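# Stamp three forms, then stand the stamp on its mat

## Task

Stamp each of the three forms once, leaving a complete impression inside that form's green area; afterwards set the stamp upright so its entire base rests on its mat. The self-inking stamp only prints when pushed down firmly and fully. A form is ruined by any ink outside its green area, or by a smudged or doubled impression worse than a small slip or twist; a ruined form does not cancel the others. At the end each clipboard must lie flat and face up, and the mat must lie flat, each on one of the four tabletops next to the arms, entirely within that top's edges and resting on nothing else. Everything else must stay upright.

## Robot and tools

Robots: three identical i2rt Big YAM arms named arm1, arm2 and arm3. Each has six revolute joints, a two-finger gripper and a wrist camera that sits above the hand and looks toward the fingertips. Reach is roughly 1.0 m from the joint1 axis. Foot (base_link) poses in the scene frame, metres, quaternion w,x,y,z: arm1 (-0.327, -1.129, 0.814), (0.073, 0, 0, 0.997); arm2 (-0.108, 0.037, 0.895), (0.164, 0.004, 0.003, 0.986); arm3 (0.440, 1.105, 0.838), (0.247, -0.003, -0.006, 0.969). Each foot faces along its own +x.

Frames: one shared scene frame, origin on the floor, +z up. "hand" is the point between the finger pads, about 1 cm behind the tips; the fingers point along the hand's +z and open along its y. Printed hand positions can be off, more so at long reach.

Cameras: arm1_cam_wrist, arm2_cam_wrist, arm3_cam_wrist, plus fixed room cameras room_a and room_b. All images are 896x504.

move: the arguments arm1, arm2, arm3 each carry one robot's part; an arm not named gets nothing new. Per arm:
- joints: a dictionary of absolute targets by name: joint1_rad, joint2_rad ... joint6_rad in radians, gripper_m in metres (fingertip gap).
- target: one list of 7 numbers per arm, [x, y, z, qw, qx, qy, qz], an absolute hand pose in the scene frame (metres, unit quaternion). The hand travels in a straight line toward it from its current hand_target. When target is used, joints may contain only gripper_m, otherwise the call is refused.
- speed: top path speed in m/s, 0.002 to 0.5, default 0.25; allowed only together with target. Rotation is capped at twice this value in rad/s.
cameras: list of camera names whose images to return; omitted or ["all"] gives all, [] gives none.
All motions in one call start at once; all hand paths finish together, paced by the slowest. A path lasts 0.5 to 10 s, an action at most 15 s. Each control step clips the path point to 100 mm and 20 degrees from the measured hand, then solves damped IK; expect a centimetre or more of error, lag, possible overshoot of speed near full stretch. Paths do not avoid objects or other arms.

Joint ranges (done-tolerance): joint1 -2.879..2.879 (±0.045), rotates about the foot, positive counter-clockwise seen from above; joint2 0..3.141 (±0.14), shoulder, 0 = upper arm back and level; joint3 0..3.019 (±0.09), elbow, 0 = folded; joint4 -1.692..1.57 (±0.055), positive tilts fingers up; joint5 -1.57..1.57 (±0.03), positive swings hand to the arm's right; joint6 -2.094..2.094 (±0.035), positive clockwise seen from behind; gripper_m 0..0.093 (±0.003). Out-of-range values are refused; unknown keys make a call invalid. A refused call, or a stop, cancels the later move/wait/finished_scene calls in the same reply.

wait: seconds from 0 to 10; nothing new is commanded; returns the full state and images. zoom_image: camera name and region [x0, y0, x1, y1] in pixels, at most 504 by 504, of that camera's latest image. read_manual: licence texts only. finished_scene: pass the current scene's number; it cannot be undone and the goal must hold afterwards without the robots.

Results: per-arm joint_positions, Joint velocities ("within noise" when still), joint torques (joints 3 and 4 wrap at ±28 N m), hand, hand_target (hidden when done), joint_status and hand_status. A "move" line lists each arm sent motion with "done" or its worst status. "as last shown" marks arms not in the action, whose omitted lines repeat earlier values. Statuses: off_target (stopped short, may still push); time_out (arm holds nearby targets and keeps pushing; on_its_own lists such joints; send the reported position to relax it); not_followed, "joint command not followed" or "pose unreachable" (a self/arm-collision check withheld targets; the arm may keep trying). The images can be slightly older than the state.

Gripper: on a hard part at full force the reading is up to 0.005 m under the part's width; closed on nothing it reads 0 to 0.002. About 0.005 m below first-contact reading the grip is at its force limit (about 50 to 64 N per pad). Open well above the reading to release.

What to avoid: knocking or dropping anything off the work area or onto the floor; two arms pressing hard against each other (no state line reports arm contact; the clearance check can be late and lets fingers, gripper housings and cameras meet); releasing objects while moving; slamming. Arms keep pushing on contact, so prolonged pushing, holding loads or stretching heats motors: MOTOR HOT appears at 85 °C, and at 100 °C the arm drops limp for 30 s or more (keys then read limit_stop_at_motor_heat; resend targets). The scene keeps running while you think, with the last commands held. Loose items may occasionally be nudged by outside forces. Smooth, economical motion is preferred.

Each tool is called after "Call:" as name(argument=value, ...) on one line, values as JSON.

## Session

Call:
move()

Scene clock: 0.00 s.
Joint torques (N m): no reading
Heat: arm1: hottest joint1_rad 41 °C; arm2: hottest joint3_rad 40 °C; arm3: hottest joint2_rad 42 °C.
Joint velocities: within noise
arm1.joint_positions: joint1_rad=+0.131 joint2_rad=+0.446 joint3_rad=+1.575 joint4_rad=-1.300 joint5_rad=+0.030 joint6_rad=+0.601 gripper_m=+0.09396
arm1.joint_status: not commanded
arm1.hand: x=-0.4424 y=-1.1211 z=+1.4724 quat_wxyz=(+0.175, +0.726, -0.241, -0.620) (m; scene frame)
arm1.hand_target: x=-0.4368 y=-1.1212 z=+1.4791 quat_wxyz=(+0.177, +0.719, -0.240, -0.627) (m; scene frame)
arm1.hand_status: not commanded
arm2.joint_positions: joint1_rad=-0.744 joint2_rad=+0.497 joint3_rad=+1.685 joint4_rad=-1.307 joint5_rad=+0.073 joint6_rad=-0.007 gripper_m=+0.09396
arm2.joint_status: not commanded
arm2.hand: x=-0.1416 y=+0.1416 z=+1.5905 quat_wxyz=(-0.361, +0.629, -0.404, -0.557) (m; scene frame)
arm2.hand_target: x=-0.1390 y=+0.1369 z=+1.5960 quat_wxyz=(-0.364, +0.624, -0.401, -0.563) (m; scene frame)
arm2.hand_status: not commanded
arm3.joint_positions: joint1_rad=-0.689 joint2_rad=+0.628 joint3_rad=+1.426 joint4_rad=-1.582 joint5_rad=+0.092 joint6_rad=+0.567 gripper_m=+0.09396
arm3.joint_status: not commanded
arm3.hand: x=+0.3776 y=+1.2878 z=+1.3480 quat_wxyz=(-0.163, +0.577, -0.719, -0.353) (m; scene frame)
arm3.hand_target: x=+0.3781 y=+1.2861 z=+1.3576 quat_wxyz=(-0.167, +0.573, -0.715, -0.363) (m; scene frame)
arm3.hand_status: not commanded
pictures: arm1_cam_wrist, arm2_cam_wrist, arm3_cam_wrist, room_a, room_b

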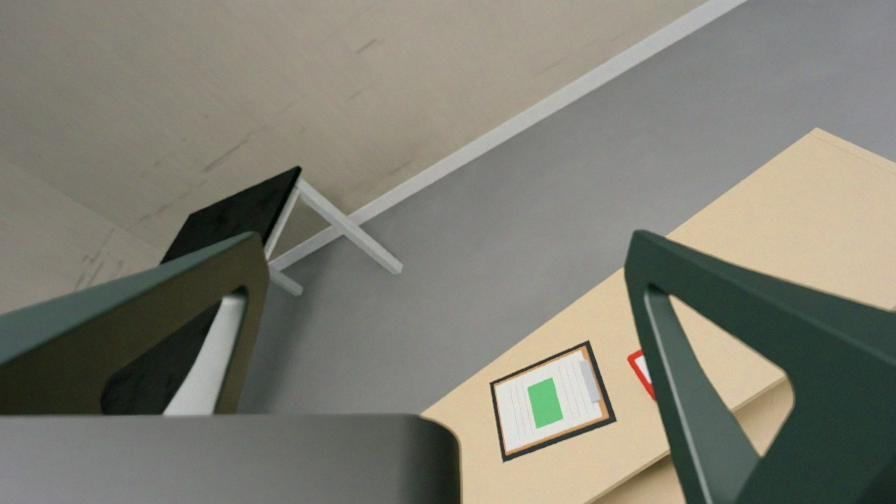

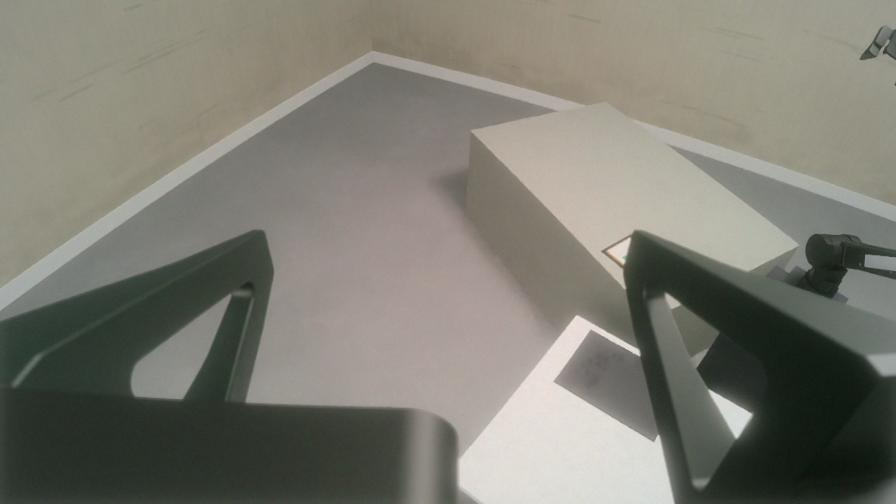

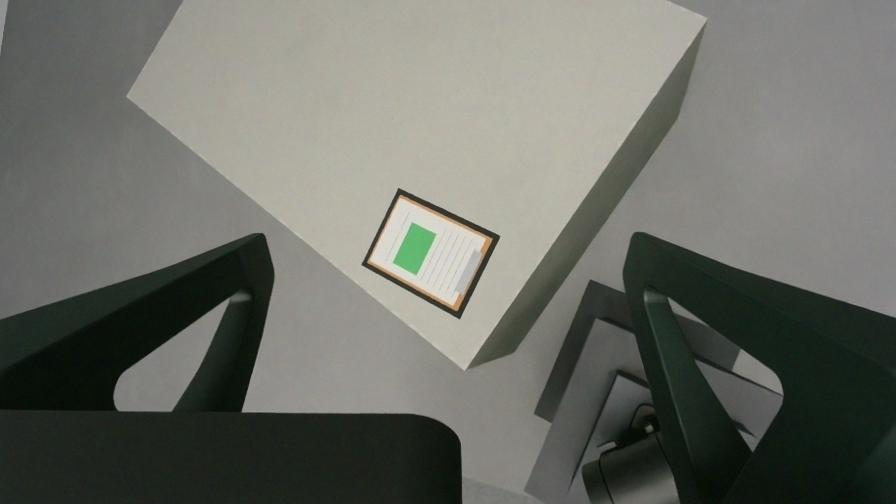

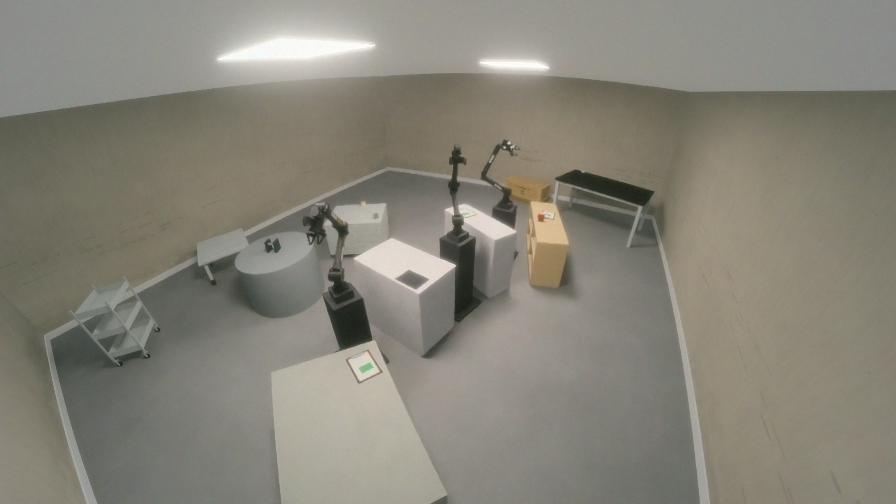

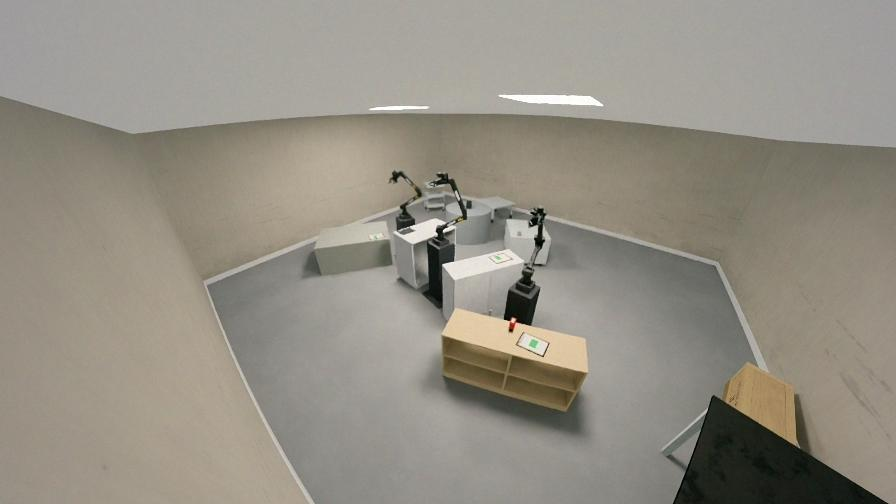

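Call:
move(arm1={"joints":{"joint1_rad":0.8,"joint2_rad":1.24,"joint3_rad":1.4,"joint4_rad":-1.07,"joint5_rad":0,"joint6_rad":0}}, arm2={"joints":{"joint1_rad":-1.3,"joint2_rad":1.1,"joint3_rad":1.4,"joint4_rad":-1.1,"joint5_rad":0,"joint6_rad":0}}, arm3={"joints":{"joint1_rad":-0.7,"joint2_rad":1.24,"joint3_rad":1.4,"joint4_rad":-1.07,"joint5_rad":0,"joint6_rad":0}})

Scene clock: 3.57 s.
Joint torques (N m): arm1=[-1.08 -8.64 14.34 1.92 -0.05 -0.24] | arm2=[-0.38 -6.95 9.73 2.7 -0.15 -0.01] | arm3=[-1.26 -9.99 10.14 2.41 -0.18 -0.24]
move: arm1 done; arm2 done; arm3 done
arm1.joint_positions: joint1_rad=+0.800 joint2_rad=+1.241 joint3_rad=+1.379 joint4_rad=-1.090 joint5_rad=+0.003 joint6_rad=+0.011 gripper_m=+0.09397
arm1.joint_status: all done
arm1.hand: x=-0.7128 y=-1.4224 z=+1.1770 quat_wxyz=(+0.098, +0.904, +0.300, -0.288) (m; scene frame)
arm2.joint_positions: joint1_rad=-1.296 joint2_rad=+1.090 joint3_rad=+1.379 joint4_rad=-1.121 joint5_rad=+0.012 joint6_rad=-0.001 gripper_m=+0.09396
arm2.joint_status: all done
arm2.hand: x=-0.0779 y=+0.4773 z=+1.3172 quat_wxyz=(-0.261, +0.639, -0.680, -0.246) (m; scene frame)
arm3.joint_positions: joint1_rad=-0.691 joint2_rad=+1.239 joint3_rad=+1.397 joint4_rad=-1.093 joint5_rad=+0.004 joint6_rad=+0.018 gripper_m=+0.09396
arm3.joint_status: all done
arm3.hand: x=+0.2574 y=+1.5532 z=+1.2146 quat_wxyz=(-0.181, +0.781, -0.538, -0.259) (m; scene frame)
pictures: arm1_cam_wrist, arm2_cam_wrist, arm3_cam_wrist, room_a, room_b

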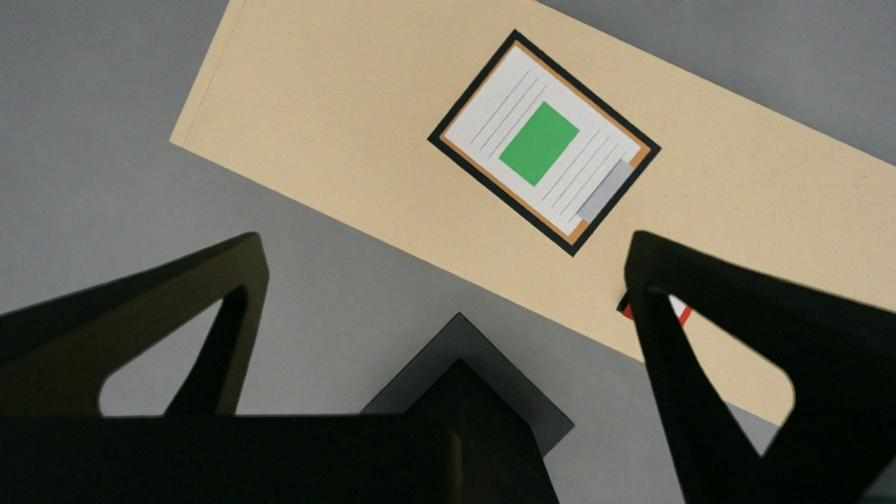

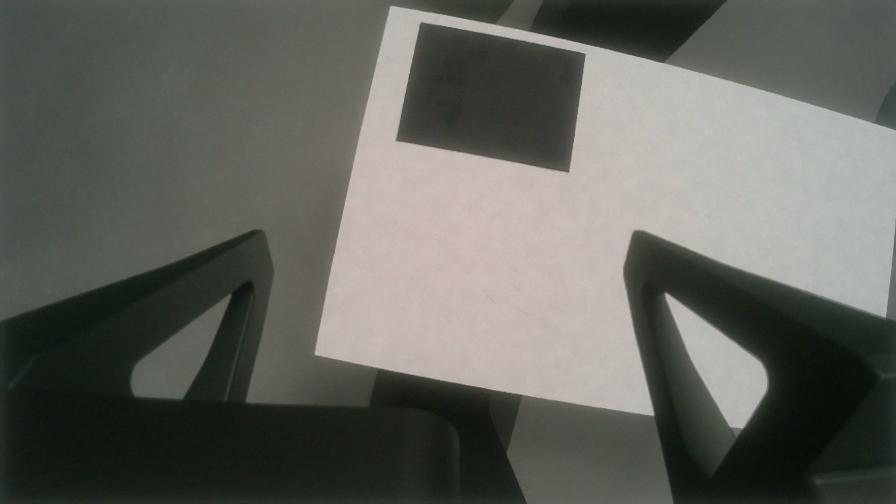

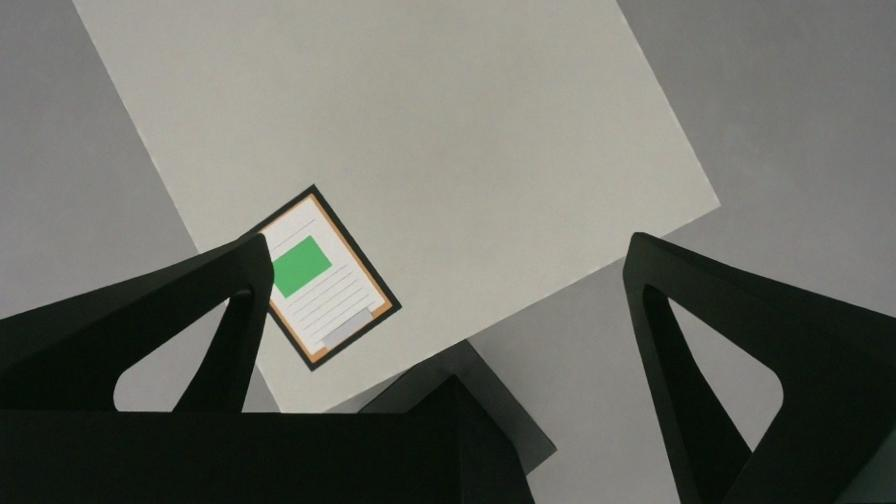

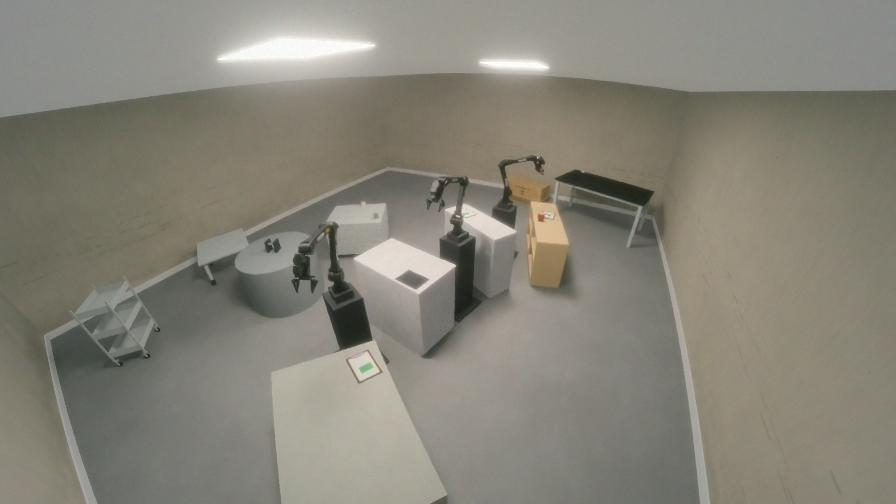

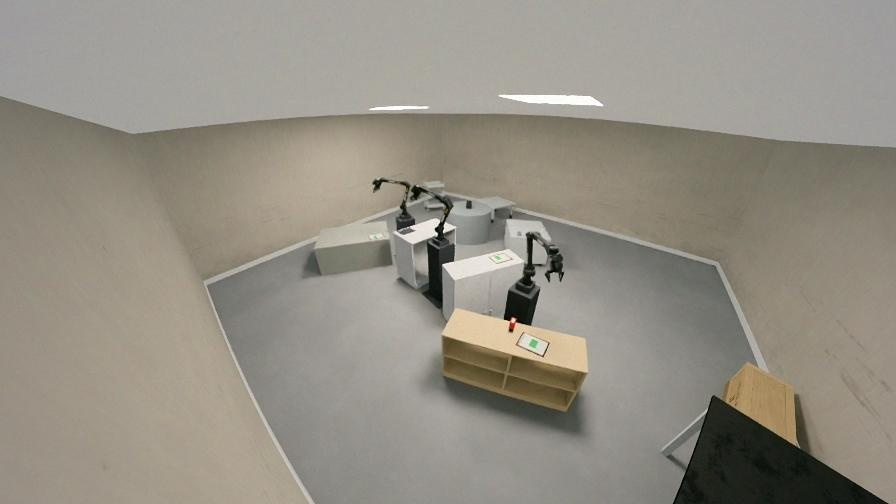

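Call:
move(arm1={"joints":{"joint1_rad":0.3,"joint2_rad":1.0,"joint3_rad":1.3,"joint4_rad":-1.15}}, arm2={"joints":{"joint1_rad":1.3}}, cameras=["arm1_cam_wrist","arm2_cam_wrist"])

Call:
zoom_image(camera="arm1_cam_wrist", region=[240, 60, 660, 420])

Scene clock: 6.70 s.
Joint torques (N m): arm1=[-2.02 -2.73 12.51 0.57 -0.09 -0.21] | arm2=[0.44 -7.53 9.51 2.63 0.04 -0.04] | arm3=[-1.03 -9.76 10.13 2.39 -0.17 -0.21]
move: arm1 done; arm2 done
arm1.joint_positions: joint1_rad=+0.312 joint2_rad=+0.988 joint3_rad=+1.297 joint4_rad=-1.129 joint5_rad=+0.015 joint6_rad=+0.009 gripper_m=+0.09397
arm1.joint_status: all done
arm1.hand: x=-0.7243 y=-1.1916 z=+1.2340 quat_wxyz=(+0.025, +0.928, +0.070, -0.365) (m; scene frame)
arm2.joint_positions: joint1_rad=+1.304 joint2_rad=+1.095 joint3_rad=+1.379 joint4_rad=-1.121 joint5_rad=-0.001 joint6_rad=-0.007 gripper_m=+0.09397
arm2.joint_status: all done
arm2.hand: x=-0.3516 y=-0.3248 z=+1.3219 quat_wxyz=(+0.167, +0.821, +0.440, -0.323) (m; scene frame)
arm3: as last shown
pictures: arm1_cam_wrist, arm2_cam_wrist

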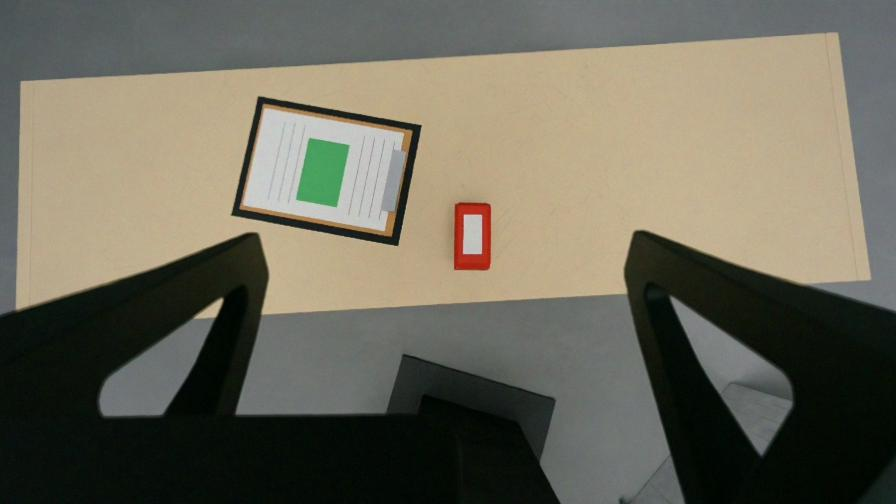

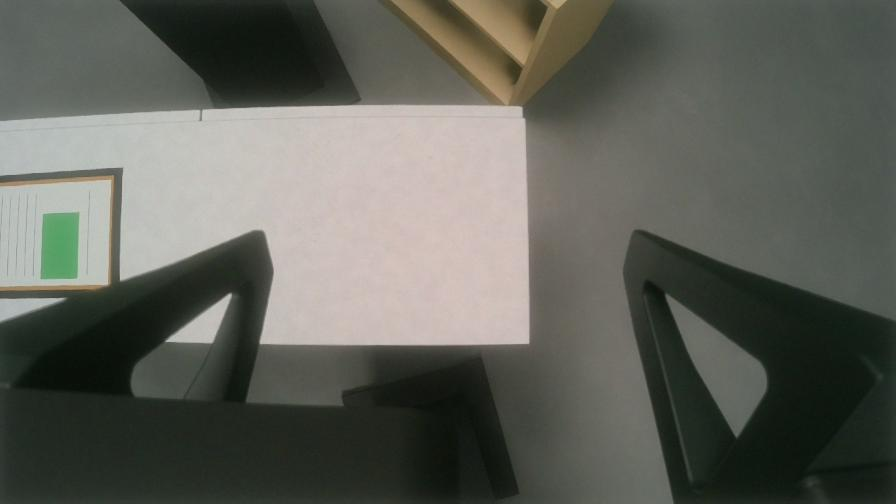

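Scaled by 1.200 from the camera's 896x504 image, which has a finer 1280x720 frame.

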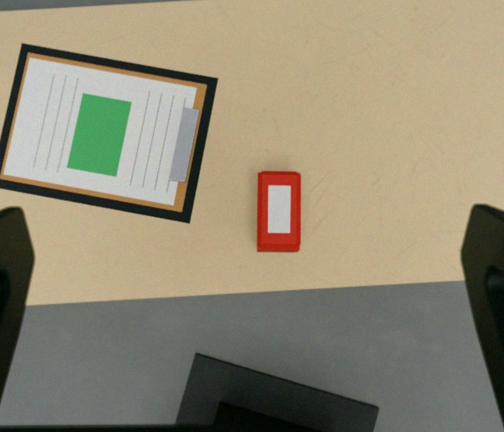

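Call:
move(arm1={"target":[-0.80,-1.168,0.87,0,-0.997,-0.075,0],"speed":0.25}, cameras=["arm1_cam_wrist"])

Scene clock: 9.57 s.
Joint torques (N m): arm1=[-1.55 -12.86 12.86 0.66 0.2 -0.22] | arm2=[-0.85 -8.23 9.55 2.73 0.03 0] | arm3=[-1.55 -9.76 10.09 2.44 -0.16 -0.22]
move: arm1 off_target
arm1.joint_positions: joint1_rad=+0.244 joint2_rad=+1.705 joint3_rad=+1.148 joint4_rad=-1.057 joint5_rad=-0.003 joint6_rad=-0.055 gripper_m=+0.09397
arm1.hand: x=-0.7788 y=-1.1731 z=+0.8631 quat_wxyz=(+0.001, +0.997, +0.077, +0.022) (m; scene frame)
arm1.hand_target: x=-0.7990 y=-1.1687 z=+0.8717 quat_wxyz=(+0.000, +0.997, +0.076, -0.001) (m; scene frame)
arm1.hand_status: off_target (0.023 m and 2.5 deg from the pose sent, 0.373 m and 43.0 deg at the start)
arm2, arm3: as last shown
pictures: arm1_cam_wrist

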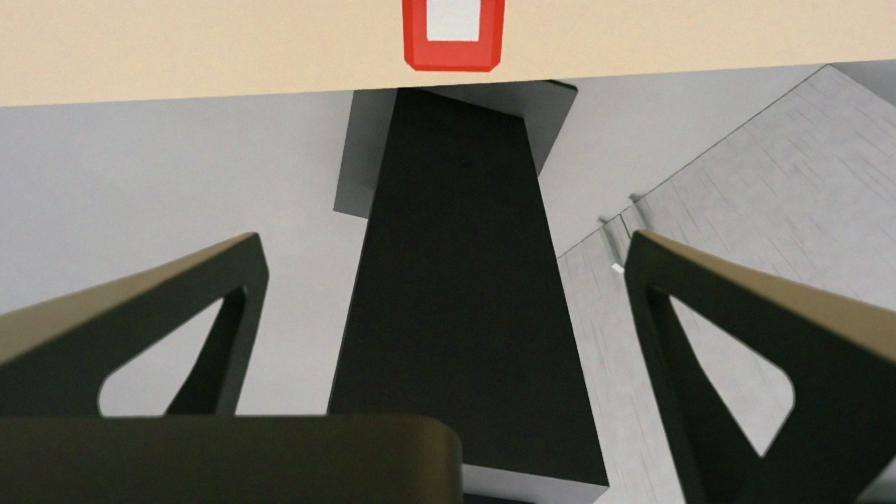

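Call:
move(arm1={"target":[-0.842,-1.176,0.80,0,-0.997,-0.077,0.015],"speed":0.12}, cameras=["arm1_cam_wrist"])

Scene clock: 11.17 s.
Joint torques (N m): arm1=[-1.55 -13.57 12.3 0.83 0.17 -0.17] | arm2=[-0.32 -7.71 9.85 2.63 0.05 -0.03] | arm3=[-1.14 -9.64 10.06 2.37 -0.17 -0.24]
move: arm1 off_target
arm1.joint_positions: joint1_rad=+0.244 joint2_rad=+1.874 joint3_rad=+1.196 joint4_rad=-0.896 joint5_rad=-0.003 joint6_rad=-0.055 gripper_m=+0.09397
arm1.hand: x=-0.8213 y=-1.1772 z=+0.7999 quat_wxyz=(+0.002, +0.997, +0.076, +0.002) (m; scene frame)
arm1.hand_target: x=-0.8412 y=-1.1758 z=+0.8005 quat_wxyz=(+0.000, +0.997, +0.077, -0.015) (m; scene frame)
arm1.hand_status: off_target (0.021 m and 2.0 deg from the pose sent, 0.089 m and 4.2 deg at the start)
arm2, arm3: as last shown
pictures: arm1_cam_wrist

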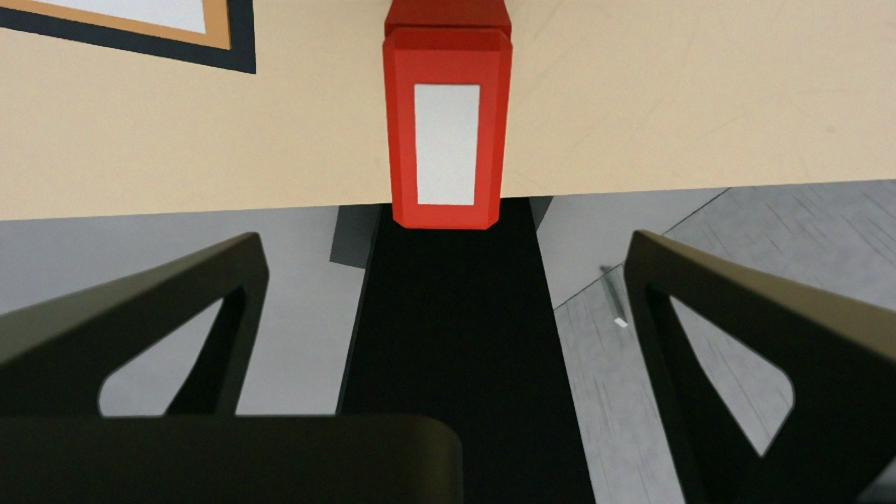

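Call:
move(arm1={"target":[-0.853,-1.178,0.725,0,-0.997,-0.077,0.015],"speed":0.1}, cameras=["arm1_cam_wrist"])

Scene clock: 12.90 s.
Joint torques (N m): arm1=[-1.38 -14.86 10.71 0.83 0.18 -0.15] | arm2=[-0.26 -6.77 9.8 2.63 0.09 -0.04] | arm3=[-1.49 -9.88 10.17 2.43 -0.17 -0.23]
move: arm1 off_target
arm1.joint_positions: joint1_rad=+0.244 joint2_rad=+2.030 joint3_rad=+1.206 joint4_rad=-0.746 joint5_rad=-0.003 joint6_rad=-0.055 gripper_m=+0.09397
arm1.hand: x=-0.8350 y=-1.1785 z=+0.7274 quat_wxyz=(+0.002, +0.997, +0.076, +0.000) (m; scene frame)
arm1.hand_target: x=-0.8524 y=-1.1779 z=+0.7253 quat_wxyz=(+0.000, +0.997, +0.077, -0.015) (m; scene frame)
arm1.hand_status: off_target (0.018 m and 1.7 deg from the pose sent, 0.081 m and 2.0 deg at the start)
arm2, arm3: as last shown
pictures: arm1_cam_wrist

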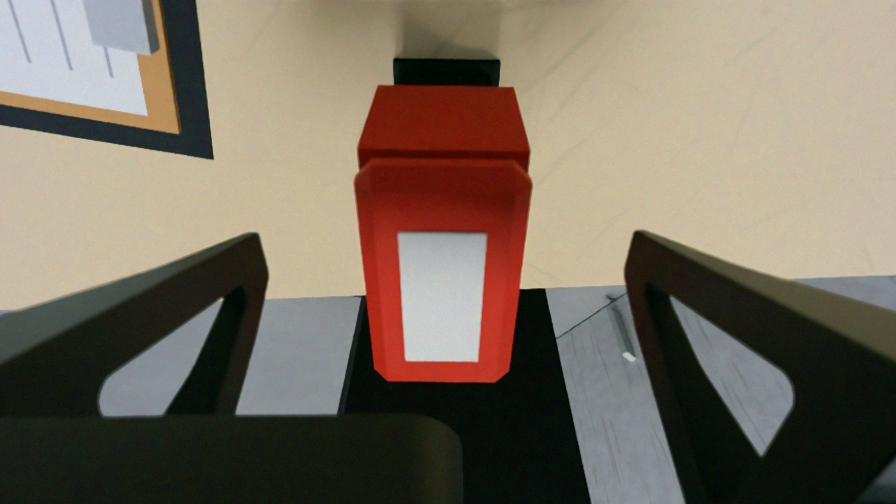

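Call:
move(arm1={"target":[-0.845,-1.178,0.676,0,-0.997,-0.077,0.015],"speed":0.08}, cameras=["arm1_cam_wrist"])

Call:
move(arm1={"joints":{"gripper_m":0.03}}, cameras=["arm1_cam_wrist"])

Scene clock: 14.20 s.
move: arm1 off_target
arm1.hand_status: off_target (0.011 m and 0.3 deg from the pose sent, 0.052 m and 1.7 deg at the start)
pictures: arm1_cam_wrist

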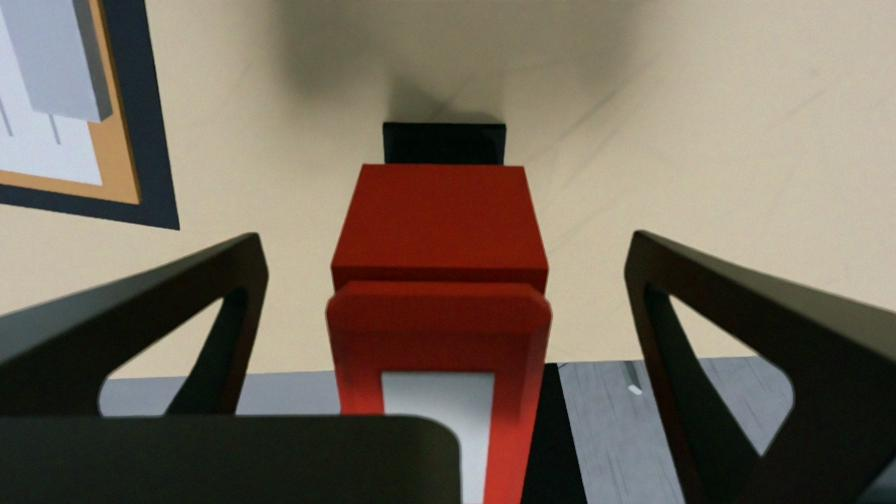

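Scene clock: 15.10 s.
Joint torques (N m): arm1=[-1.26 -15.15 7.62 0.88 0.16 -0.14] | arm2=[-0.38 -7.41 9.57 2.44 0.04 -0.01] | arm3=[-1.32 -9.76 10.09 2.32 -0.17 -0.24]
move: arm1 off_target
arm1.joint_positions: joint1_rad=+0.244 joint2_rad=+2.114 joint3_rad=+1.206 joint4_rad=-0.632 joint5_rad=+0.001 joint6_rad=-0.055 gripper_m=+0.04569
arm1.joint_status: gripper_m off_target (ended at +0.04573, target +0.03000)
arm1.hand: x=-0.8431 y=-1.1785 z=+0.6867 quat_wxyz=(+0.000, +0.997, +0.076, -0.015) (m; scene frame)
arm2.joint_positions: joint1_rad=+1.304 joint2_rad=+1.095 joint3_rad=+1.379 joint4_rad=-1.121 joint5_rad=-0.001 joint6_rad=-0.007 gripper_m=+0.09397
arm2.hand: x=-0.3516 y=-0.3248 z=+1.3219 quat_wxyz=(+0.167, +0.821, +0.440, -0.323) (m; scene frame)
arm3.joint_positions: joint1_rad=-0.691 joint2_rad=+1.239 joint3_rad=+1.397 joint4_rad=-1.093 joint5_rad=+0.004 joint6_rad=+0.016 gripper_m=+0.09396
arm3.hand: x=+0.2574 y=+1.5532 z=+1.2146 quat_wxyz=(-0.181, +0.782, -0.537, -0.259) (m; scene frame)
pictures: arm1_cam_wrist

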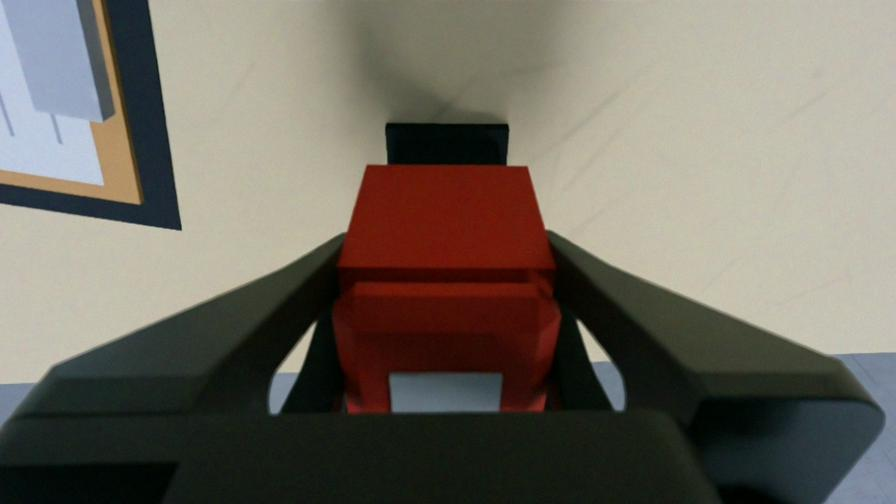

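Call:
move(arm1={"joints":{"gripper_m":0.08}}, cameras=[])

Call:
move(arm1={"target":[-0.822,-1.178,0.674,0,-0.997,-0.077,0.010],"speed":0.06}, cameras=["arm1_cam_wrist"])

Scene clock: 15.87 s.
move: arm1 done
arm1.joint_status: all done
pictures: none

Scene clock: 16.97 s.
Joint torques (N m): arm1=[-0.97 -17.03 6.17 0.83 0.02 -0.11] | arm2=[0.03 -7.47 9.74 2.86 0.07 -0.04] | arm3=[-1.55 -9.88 10.14 2.37 -0.19 -0.22]
move: arm1 done
arm1.joint_positions: joint1_rad=+0.244 joint2_rad=+2.114 joint3_rad=+1.148 joint4_rad=-0.603 joint5_rad=+0.001 joint6_rad=-0.055 gripper_m=+0.07991
arm1.hand: x=-0.8184 y=-1.1761 z=+0.6733 quat_wxyz=(+0.000, +0.997, +0.076, -0.001) (m; scene frame)
arm1.hand_target: x=-0.8220 y=-1.1780 z=+0.6741 quat_wxyz=(+0.000, +0.997, +0.077, -0.010) (m; scene frame)
arm1.hand_status: done (0.004 m and 1.1 deg from the pose sent, 0.024 m and 0.5 deg at the start)
arm2.joint_positions: joint1_rad=+1.304 joint2_rad=+1.095 joint3_rad=+1.379 joint4_rad=-1.121 joint5_rad=-0.001 joint6_rad=-0.007 gripper_m=+0.09397
arm2.hand: x=-0.3516 y=-0.3248 z=+1.3219 quat_wxyz=(+0.167, +0.821, +0.440, -0.323) (m; scene frame)
arm3.joint_positions: joint1_rad=-0.691 joint2_rad=+1.239 joint3_rad=+1.397 joint4_rad=-1.093 joint5_rad=+0.004 joint6_rad=+0.016 gripper_m=+0.09396
arm3.hand: x=+0.2574 y=+1.5532 z=+1.2146 quat_wxyz=(-0.181, +0.782, -0.537, -0.259) (m; scene frame)
pictures: arm1_cam_wrist

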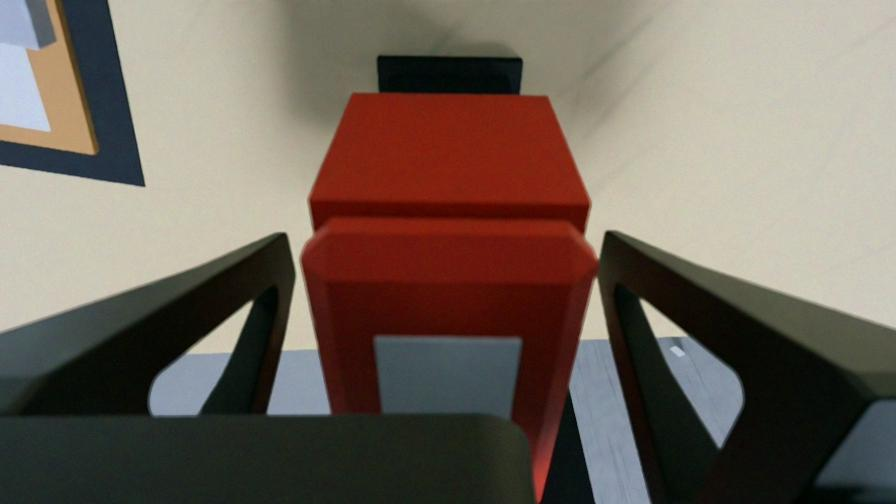

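Call:
move(arm1={"joints":{"gripper_m":0.03}}, cameras=["arm1_cam_wrist"])

Call:
move(arm1={"target":[-0.825,-1.20,0.80,0,-0.997,-0.077,0.0],"speed":0.12}, cameras=[])

Call:
move(arm1={"target":[-0.875,-1.40,0.80,0,-0.9997,0.0227,0.0],"speed":0.15}, cameras=["arm1_cam_wrist"])

Scene clock: 17.73 s.
move: arm1 off_target
arm1.joint_status: gripper_m off_target (ended at +0.04574, target +0.03000)
pictures: arm1_cam_wrist

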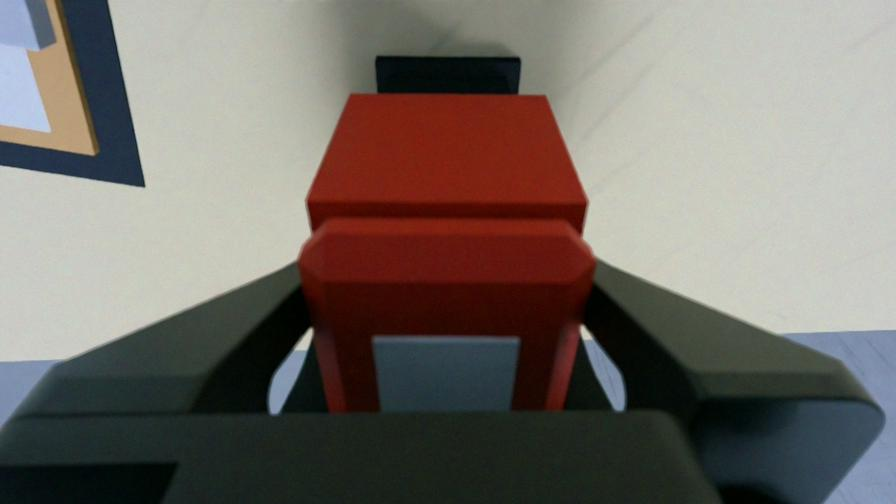

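Scene clock: 19.60 s.
Heat: arm1: hottest joint1_rad 41 °C; arm2: hottest joint3_rad 45 °C; arm3: hottest joint2_rad 42 °C.
move: arm1 off_target
arm1.hand_status: off_target (0.024 m and 2.0 deg from the pose sent, 0.129 m and 0.1 deg at the start)
pictures: none

Scene clock: 21.87 s.
Joint torques (N m): arm1=[-0.91 -18.08 14.08 -0.5 0.18 0.01] | arm2=[-0.32 -7.59 9.58 2.69 0.09 -0.02] | arm3=[-1.2 -9.52 10.1 2.36 -0.16 -0.23]
move: arm1 off_target
arm1.joint_positions: joint1_rad=+0.605 joint2_rad=+2.097 joint3_rad=+1.559 joint4_rad=-1.040 joint5_rad=-0.011 joint6_rad=+0.495 gripper_m=+0.04571
arm1.hand: x=-0.8620 y=-1.3944 z=+0.7961 quat_wxyz=(+0.003, +1.000, -0.018, +0.006) (m; scene frame)
arm1.hand_target: x=-0.8742 y=-1.4009 z=+0.8000 quat_wxyz=(+0.004, +1.000, -0.023, +0.001) (m; scene frame)
arm1.hand_status: off_target (0.015 m and 0.9 deg from the pose sent, 0.218 m and 12.3 deg at the start)
arm2.joint_positions: joint1_rad=+1.304 joint2_rad=+1.095 joint3_rad=+1.379 joint4_rad=-1.121 joint5_rad=-0.001 joint6_rad=-0.007 gripper_m=+0.09397
arm2.hand: x=-0.3516 y=-0.3248 z=+1.3219 quat_wxyz=(+0.167, +0.821, +0.440, -0.323) (m; scene frame)
arm3.joint_positions: joint1_rad=-0.691 joint2_rad=+1.239 joint3_rad=+1.397 joint4_rad=-1.093 joint5_rad=+0.004 joint6_rad=+0.016 gripper_m=+0.09396
arm3.hand: x=+0.2574 y=+1.5532 z=+1.2146 quat_wxyz=(-0.181, +0.782, -0.537, -0.259) (m; scene frame)
pictures: arm1_cam_wrist

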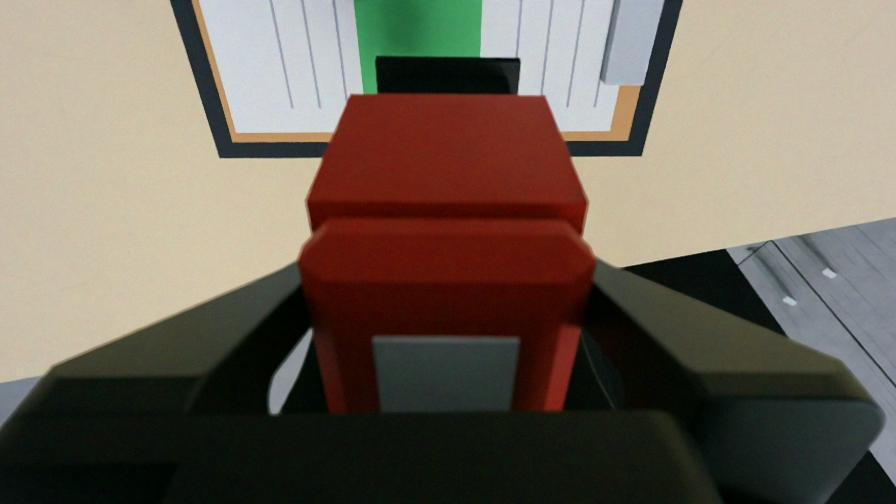

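Call:
move(arm1={"target":[-0.914,-1.4115,0.738,0,-0.9997,0.0227,0.0],"speed":0.1}, cameras=["arm1_cam_wrist"])

Scene clock: 23.70 s.
Joint torques (N m): arm1=[-1.85 -20.31 13.61 0.55 0.26 -0.12] | arm2=[-0.03 -7.06 9.66 2.65 0.03 -0.02] | arm3=[-1.44 -9.52 10.14 2.41 -0.15 -0.22]
move: arm1 off_target
arm1.joint_positions: joint1_rad=+0.605 joint2_rad=+2.276 joint3_rad=+1.703 joint4_rad=-1.037 joint5_rad=-0.005 joint6_rad=+0.495 gripper_m=+0.04571
arm1.hand: x=-0.8923 y=-1.4082 z=+0.7361 quat_wxyz=(-0.007, +1.000, -0.018, +0.019) (m; scene frame)
arm1.hand_target: x=-0.9132 y=-1.4111 z=+0.7387 quat_wxyz=(+0.000, +1.000, -0.023, +0.000) (m; scene frame)
arm1.hand_status: off_target (0.022 m and 2.3 deg from the pose sent, 0.080 m and 0.9 deg at the start)
arm2, arm3: as last shown
pictures: arm1_cam_wrist

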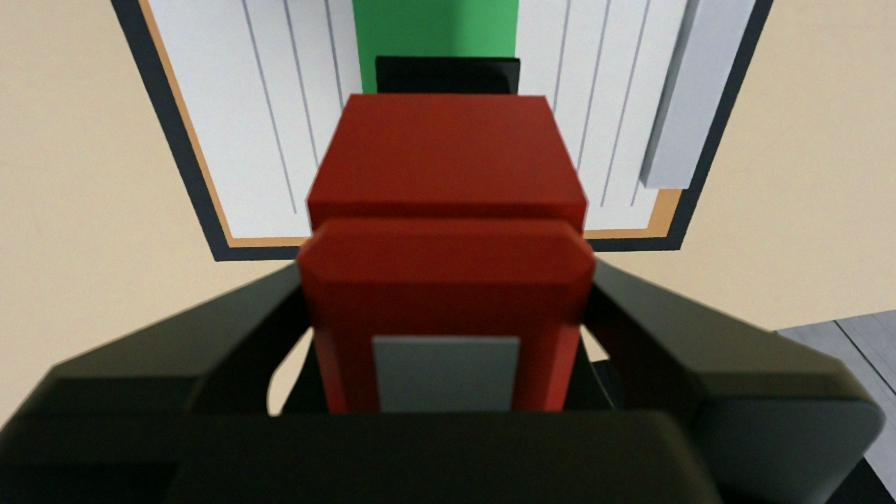

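Call:
move(arm1={"target":[-0.921,-1.4145,0.712,-0.006,-0.9997,0.0227,0.018],"speed":0.08}, cameras=["arm1_cam_wrist"])

Scene clock: 24.90 s.
Joint torques (N m): arm1=[-1.79 -20.84 12.45 0.81 0.27 -0.11] | arm2=[-0.73 -7.41 9.68 2.61 0.07 -0.03] | arm3=[-1.14 -9.64 10.07 2.35 -0.19 -0.24]
move: arm1 off_target
arm1.joint_positions: joint1_rad=+0.605 joint2_rad=+2.315 joint3_rad=+1.703 joint4_rad=-0.958 joint5_rad=+0.001 joint6_rad=+0.495 gripper_m=+0.04571
arm1.hand: x=-0.9026 y=-1.4121 z=+0.7116 quat_wxyz=(+0.000, +1.000, -0.018, -0.001) (m; scene frame)
arm1.hand_target: x=-0.9204 y=-1.4142 z=+0.7123 quat_wxyz=(+0.006, +1.000, -0.022, -0.018) (m; scene frame)
arm1.hand_status: off_target (0.019 m and 2.2 deg from the pose sent, 0.038 m and 4.5 deg at the start)
arm2, arm3: as last shown
pictures: arm1_cam_wrist

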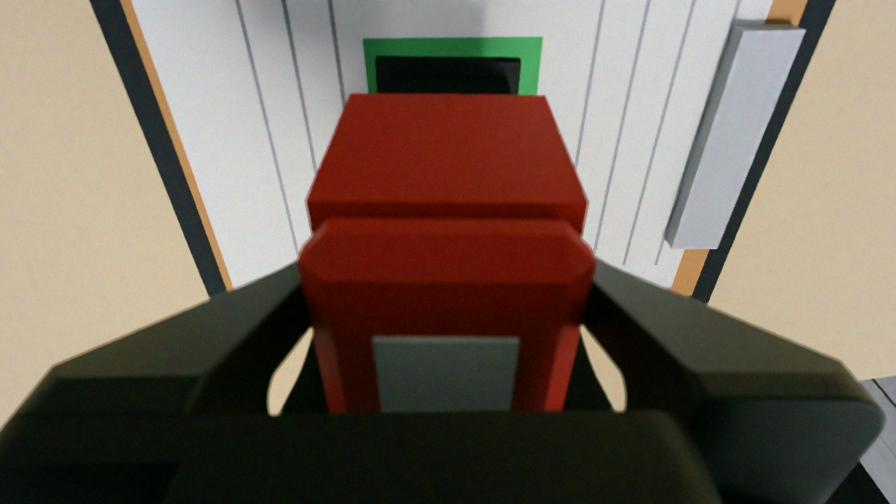

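Call:
move(arm1={"target":[-0.9085,-1.4135,0.700,-0.004,-0.9997,0.0227,0.012],"speed":0.05}, cameras=["arm1_cam_wrist"])

Scene clock: 26.00 s.
Joint torques (N m): arm1=[-1.26 -20.6 9.05 0.87 0.2 -0.05] | arm2=[0.15 -7.65 9.54 2.66 0.05 0] | arm3=[-1.38 -9.52 10.09 2.35 -0.17 -0.22]
move: arm1 off_target
arm1.joint_positions: joint1_rad=+0.605 joint2_rad=+2.315 joint3_rad=+1.703 joint4_rad=-0.933 joint5_rad=+0.001 joint6_rad=+0.495 gripper_m=+0.04571
arm1.hand: x=-0.9080 y=-1.4148 z=+0.7117 quat_wxyz=(+0.005, +1.000, -0.018, -0.012) (m; scene frame)
arm1.hand_target: x=-0.9083 y=-1.4134 z=+0.7001 quat_wxyz=(+0.004, +1.000, -0.023, -0.012) (m; scene frame)
arm1.hand_status: off_target (0.012 m and 0.5 deg from the pose sent, 0.013 m and 1.5 deg at the start)
arm2, arm3: as last shown
pictures: arm1_cam_wrist

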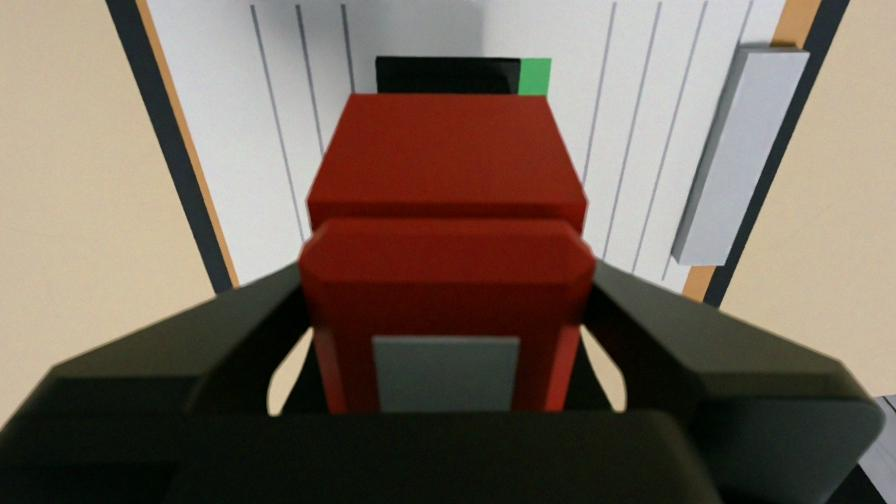

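Call:
move(arm1={"target":[-0.892,-1.4085,0.704,-0.002,-0.9997,0.0227,0.008],"speed":0.05}, cameras=["arm1_cam_wrist"])

Scene clock: 27.10 s.
Joint torques (N m): arm1=[-0.97 -23.65 8.73 0.7 0.18 -0.01] | arm2=[-0.62 -6.89 9.68 2.59 0.03 -0.01] | arm3=[-1.55 -9.88 10.13 2.4 -0.18 -0.21]
move: arm1 off_target
arm1.joint_positions: joint1_rad=+0.605 joint2_rad=+2.315 joint3_rad=+1.637 joint4_rad=-0.916 joint5_rad=+0.001 joint6_rad=+0.495 gripper_m=+0.04571
arm1.hand: x=-0.8836 y=-1.4027 z=+0.6916 quat_wxyz=(-0.006, +1.000, -0.018, +0.010) (m; scene frame)
arm1.hand_target: x=-0.8918 y=-1.4084 z=+0.7041 quat_wxyz=(+0.002, +1.000, -0.022, -0.008) (m; scene frame)
arm1.hand_status: off_target (0.016 m and 2.3 deg from the pose sent, 0.019 m and 0.8 deg at the start)
arm2, arm3: as last shown
pictures: arm1_cam_wrist

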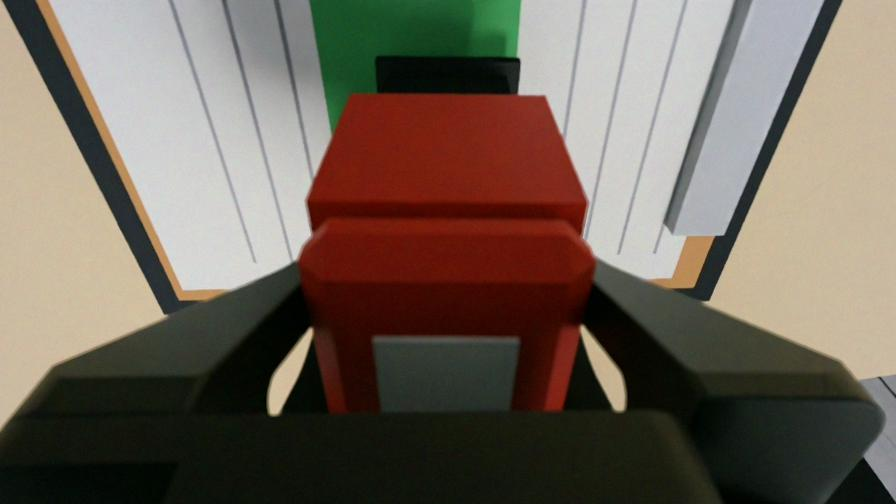

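Call:
move(arm1={"target":[-0.892,-1.411,0.750,-0.002,-0.9997,0.0227,0.015],"speed":0.08}, cameras=[])

Call:
move(arm1={"target":[-0.912,-1.4135,0.712,-0.006,-0.9997,0.0227,0.018],"speed":0.08}, cameras=["arm1_cam_wrist"])

Scene clock: 28.40 s.
move: arm1 off_target
arm1.hand_status: off_target (0.014 m and 0.4 deg from the pose sent, 0.060 m and 3.1 deg at the start)
pictures: none

Scene clock: 29.83 s.
Joint torques (N m): arm1=[-1.38 -20.6 12.97 0.75 0.06 -0.12] | arm2=[0.15 -7.71 9.62 2.88 0.01 -0.03] | arm3=[-1.38 -9.82 10.09 2.4 -0.16 -0.21]
move: arm1 off_target
arm1.joint_positions: joint1_rad=+0.605 joint2_rad=+2.298 joint3_rad=+1.655 joint4_rad=-0.938 joint5_rad=+0.007 joint6_rad=+0.502 gripper_m=+0.04571
arm1.hand: x=-0.8906 y=-1.4050 z=+0.7070 quat_wxyz=(-0.006, +1.000, -0.021, +0.003) (m; scene frame)
arm1.hand_target: x=-0.9110 y=-1.4130 z=+0.7126 quat_wxyz=(+0.006, +1.000, -0.023, -0.018) (m; scene frame)
arm1.hand_status: off_target (0.024 m and 2.8 deg from the pose sent, 0.033 m and 0.9 deg at the start)
arm2.joint_positions: joint1_rad=+1.304 joint2_rad=+1.095 joint3_rad=+1.379 joint4_rad=-1.121 joint5_rad=-0.001 joint6_rad=-0.007 gripper_m=+0.09397
arm2.hand: x=-0.3516 y=-0.3248 z=+1.3219 quat_wxyz=(+0.167, +0.821, +0.440, -0.323) (m; scene frame)
arm3.joint_positions: joint1_rad=-0.691 joint2_rad=+1.239 joint3_rad=+1.397 joint4_rad=-1.093 joint5_rad=+0.004 joint6_rad=+0.016 gripper_m=+0.09396
arm3.hand: x=+0.2574 y=+1.5532 z=+1.2146 quat_wxyz=(-0.181, +0.782, -0.537, -0.259) (m; scene frame)
pictures: arm1_cam_wrist

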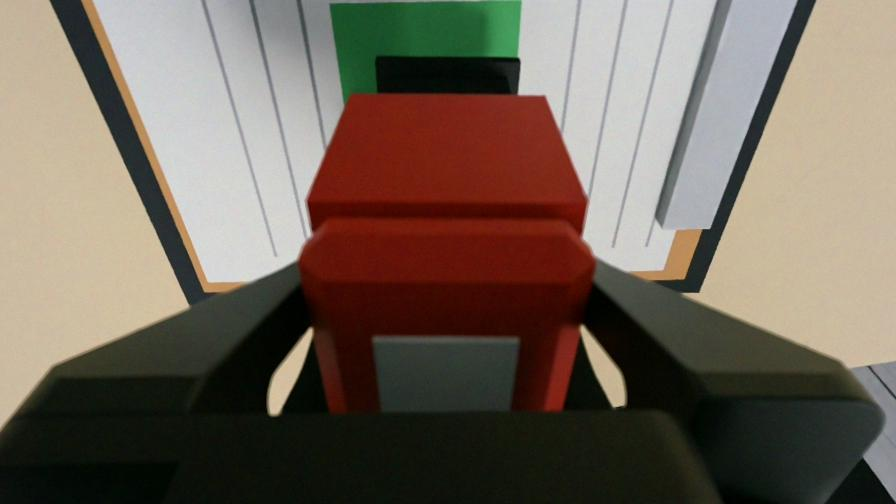

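Call:
move(arm1={"target":[-0.914,-1.421,0.706,-0.006,-0.9997,0.0227,0.018],"speed":0.05}, cameras=["arm1_cam_wrist"])

Scene clock: 31.03 s.
Joint torques (N m): arm1=[-0.79 -20.19 13.14 0.76 0.06 -0.04] | arm2=[0.44 -7.24 9.74 2.45 0.09 -0.01] | arm3=[-1.2 -9.64 10.07 2.29 -0.18 -0.22]
move: arm1 off_target
arm1.joint_positions: joint1_rad=+0.605 joint2_rad=+2.311 joint3_rad=+1.676 joint4_rad=-0.938 joint5_rad=+0.007 joint6_rad=+0.502 gripper_m=+0.04571
arm1.hand: x=-0.8967 y=-1.4080 z=+0.7055 quat_wxyz=(-0.004, +1.000, -0.021, -0.001) (m; scene frame)
arm1.hand_target: x=-0.9131 y=-1.4206 z=+0.7066 quat_wxyz=(+0.006, +1.000, -0.023, -0.018) (m; scene frame)
arm1.hand_status: off_target (0.022 m and 2.3 deg from the pose sent, 0.028 m and 2.8 deg at the start)
arm2, arm3: as last shown
pictures: arm1_cam_wrist

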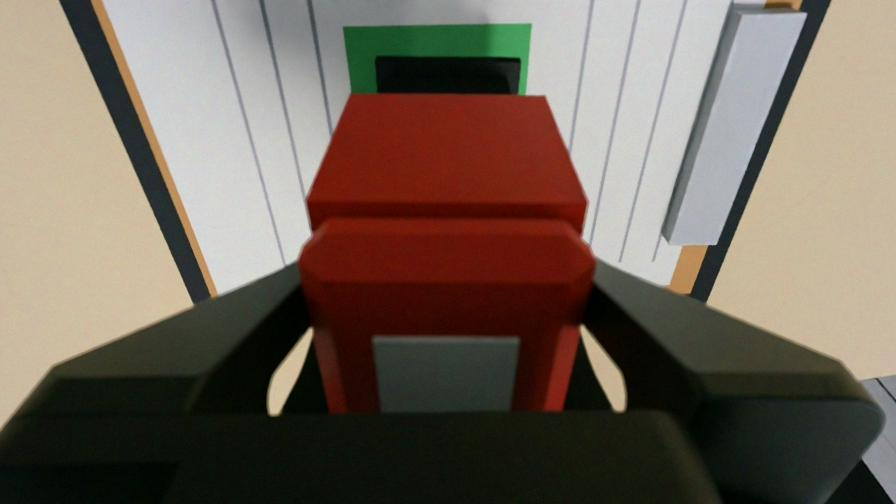

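Call:
move(arm1={"target":[-0.910,-1.421,0.685,-0.004,-0.9997,0.0227,0.014],"speed":0.05}, cameras=["arm1_cam_wrist"])

Scene clock: 32.17 s.
Joint torques (N m): arm1=[-0.56 -20.6 12.51 0.79 0.05 -0.02] | arm2=[-0.21 -7.06 9.69 2.47 0.01 -0.02] | arm3=[-1.08 -9.99 10.04 2.4 -0.15 -0.21]
move: arm1 off_target
arm1.joint_positions: joint1_rad=+0.605 joint2_rad=+2.346 joint3_rad=+1.676 joint4_rad=-0.913 joint5_rad=+0.007 joint6_rad=+0.502 gripper_m=+0.04571
arm1.hand: x=-0.8943 y=-1.4068 z=+0.6840 quat_wxyz=(-0.006, +1.000, -0.021, +0.004) (m; scene frame)
arm1.hand_target: x=-0.9092 y=-1.4207 z=+0.6856 quat_wxyz=(+0.004, +1.000, -0.023, -0.014) (m; scene frame)
arm1.hand_status: off_target (0.021 m and 2.4 deg from the pose sent, 0.028 m and 1.8 deg at the start)
arm2, arm3: as last shown
pictures: arm1_cam_wrist

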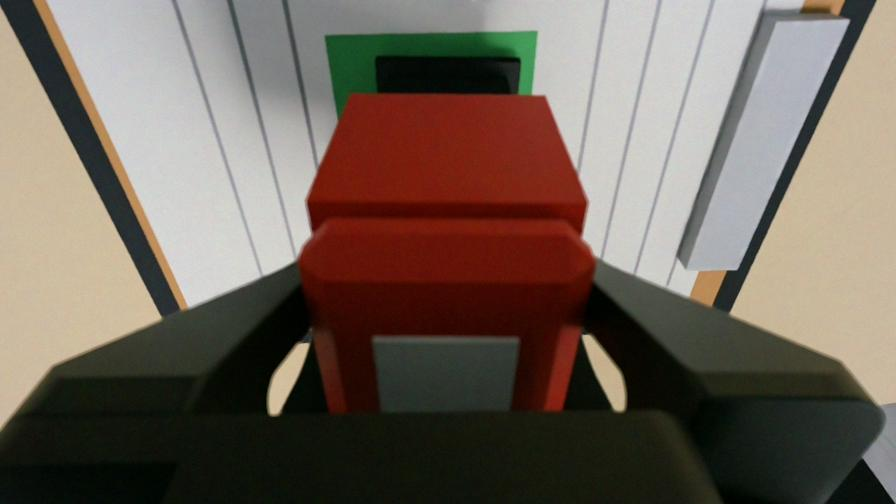

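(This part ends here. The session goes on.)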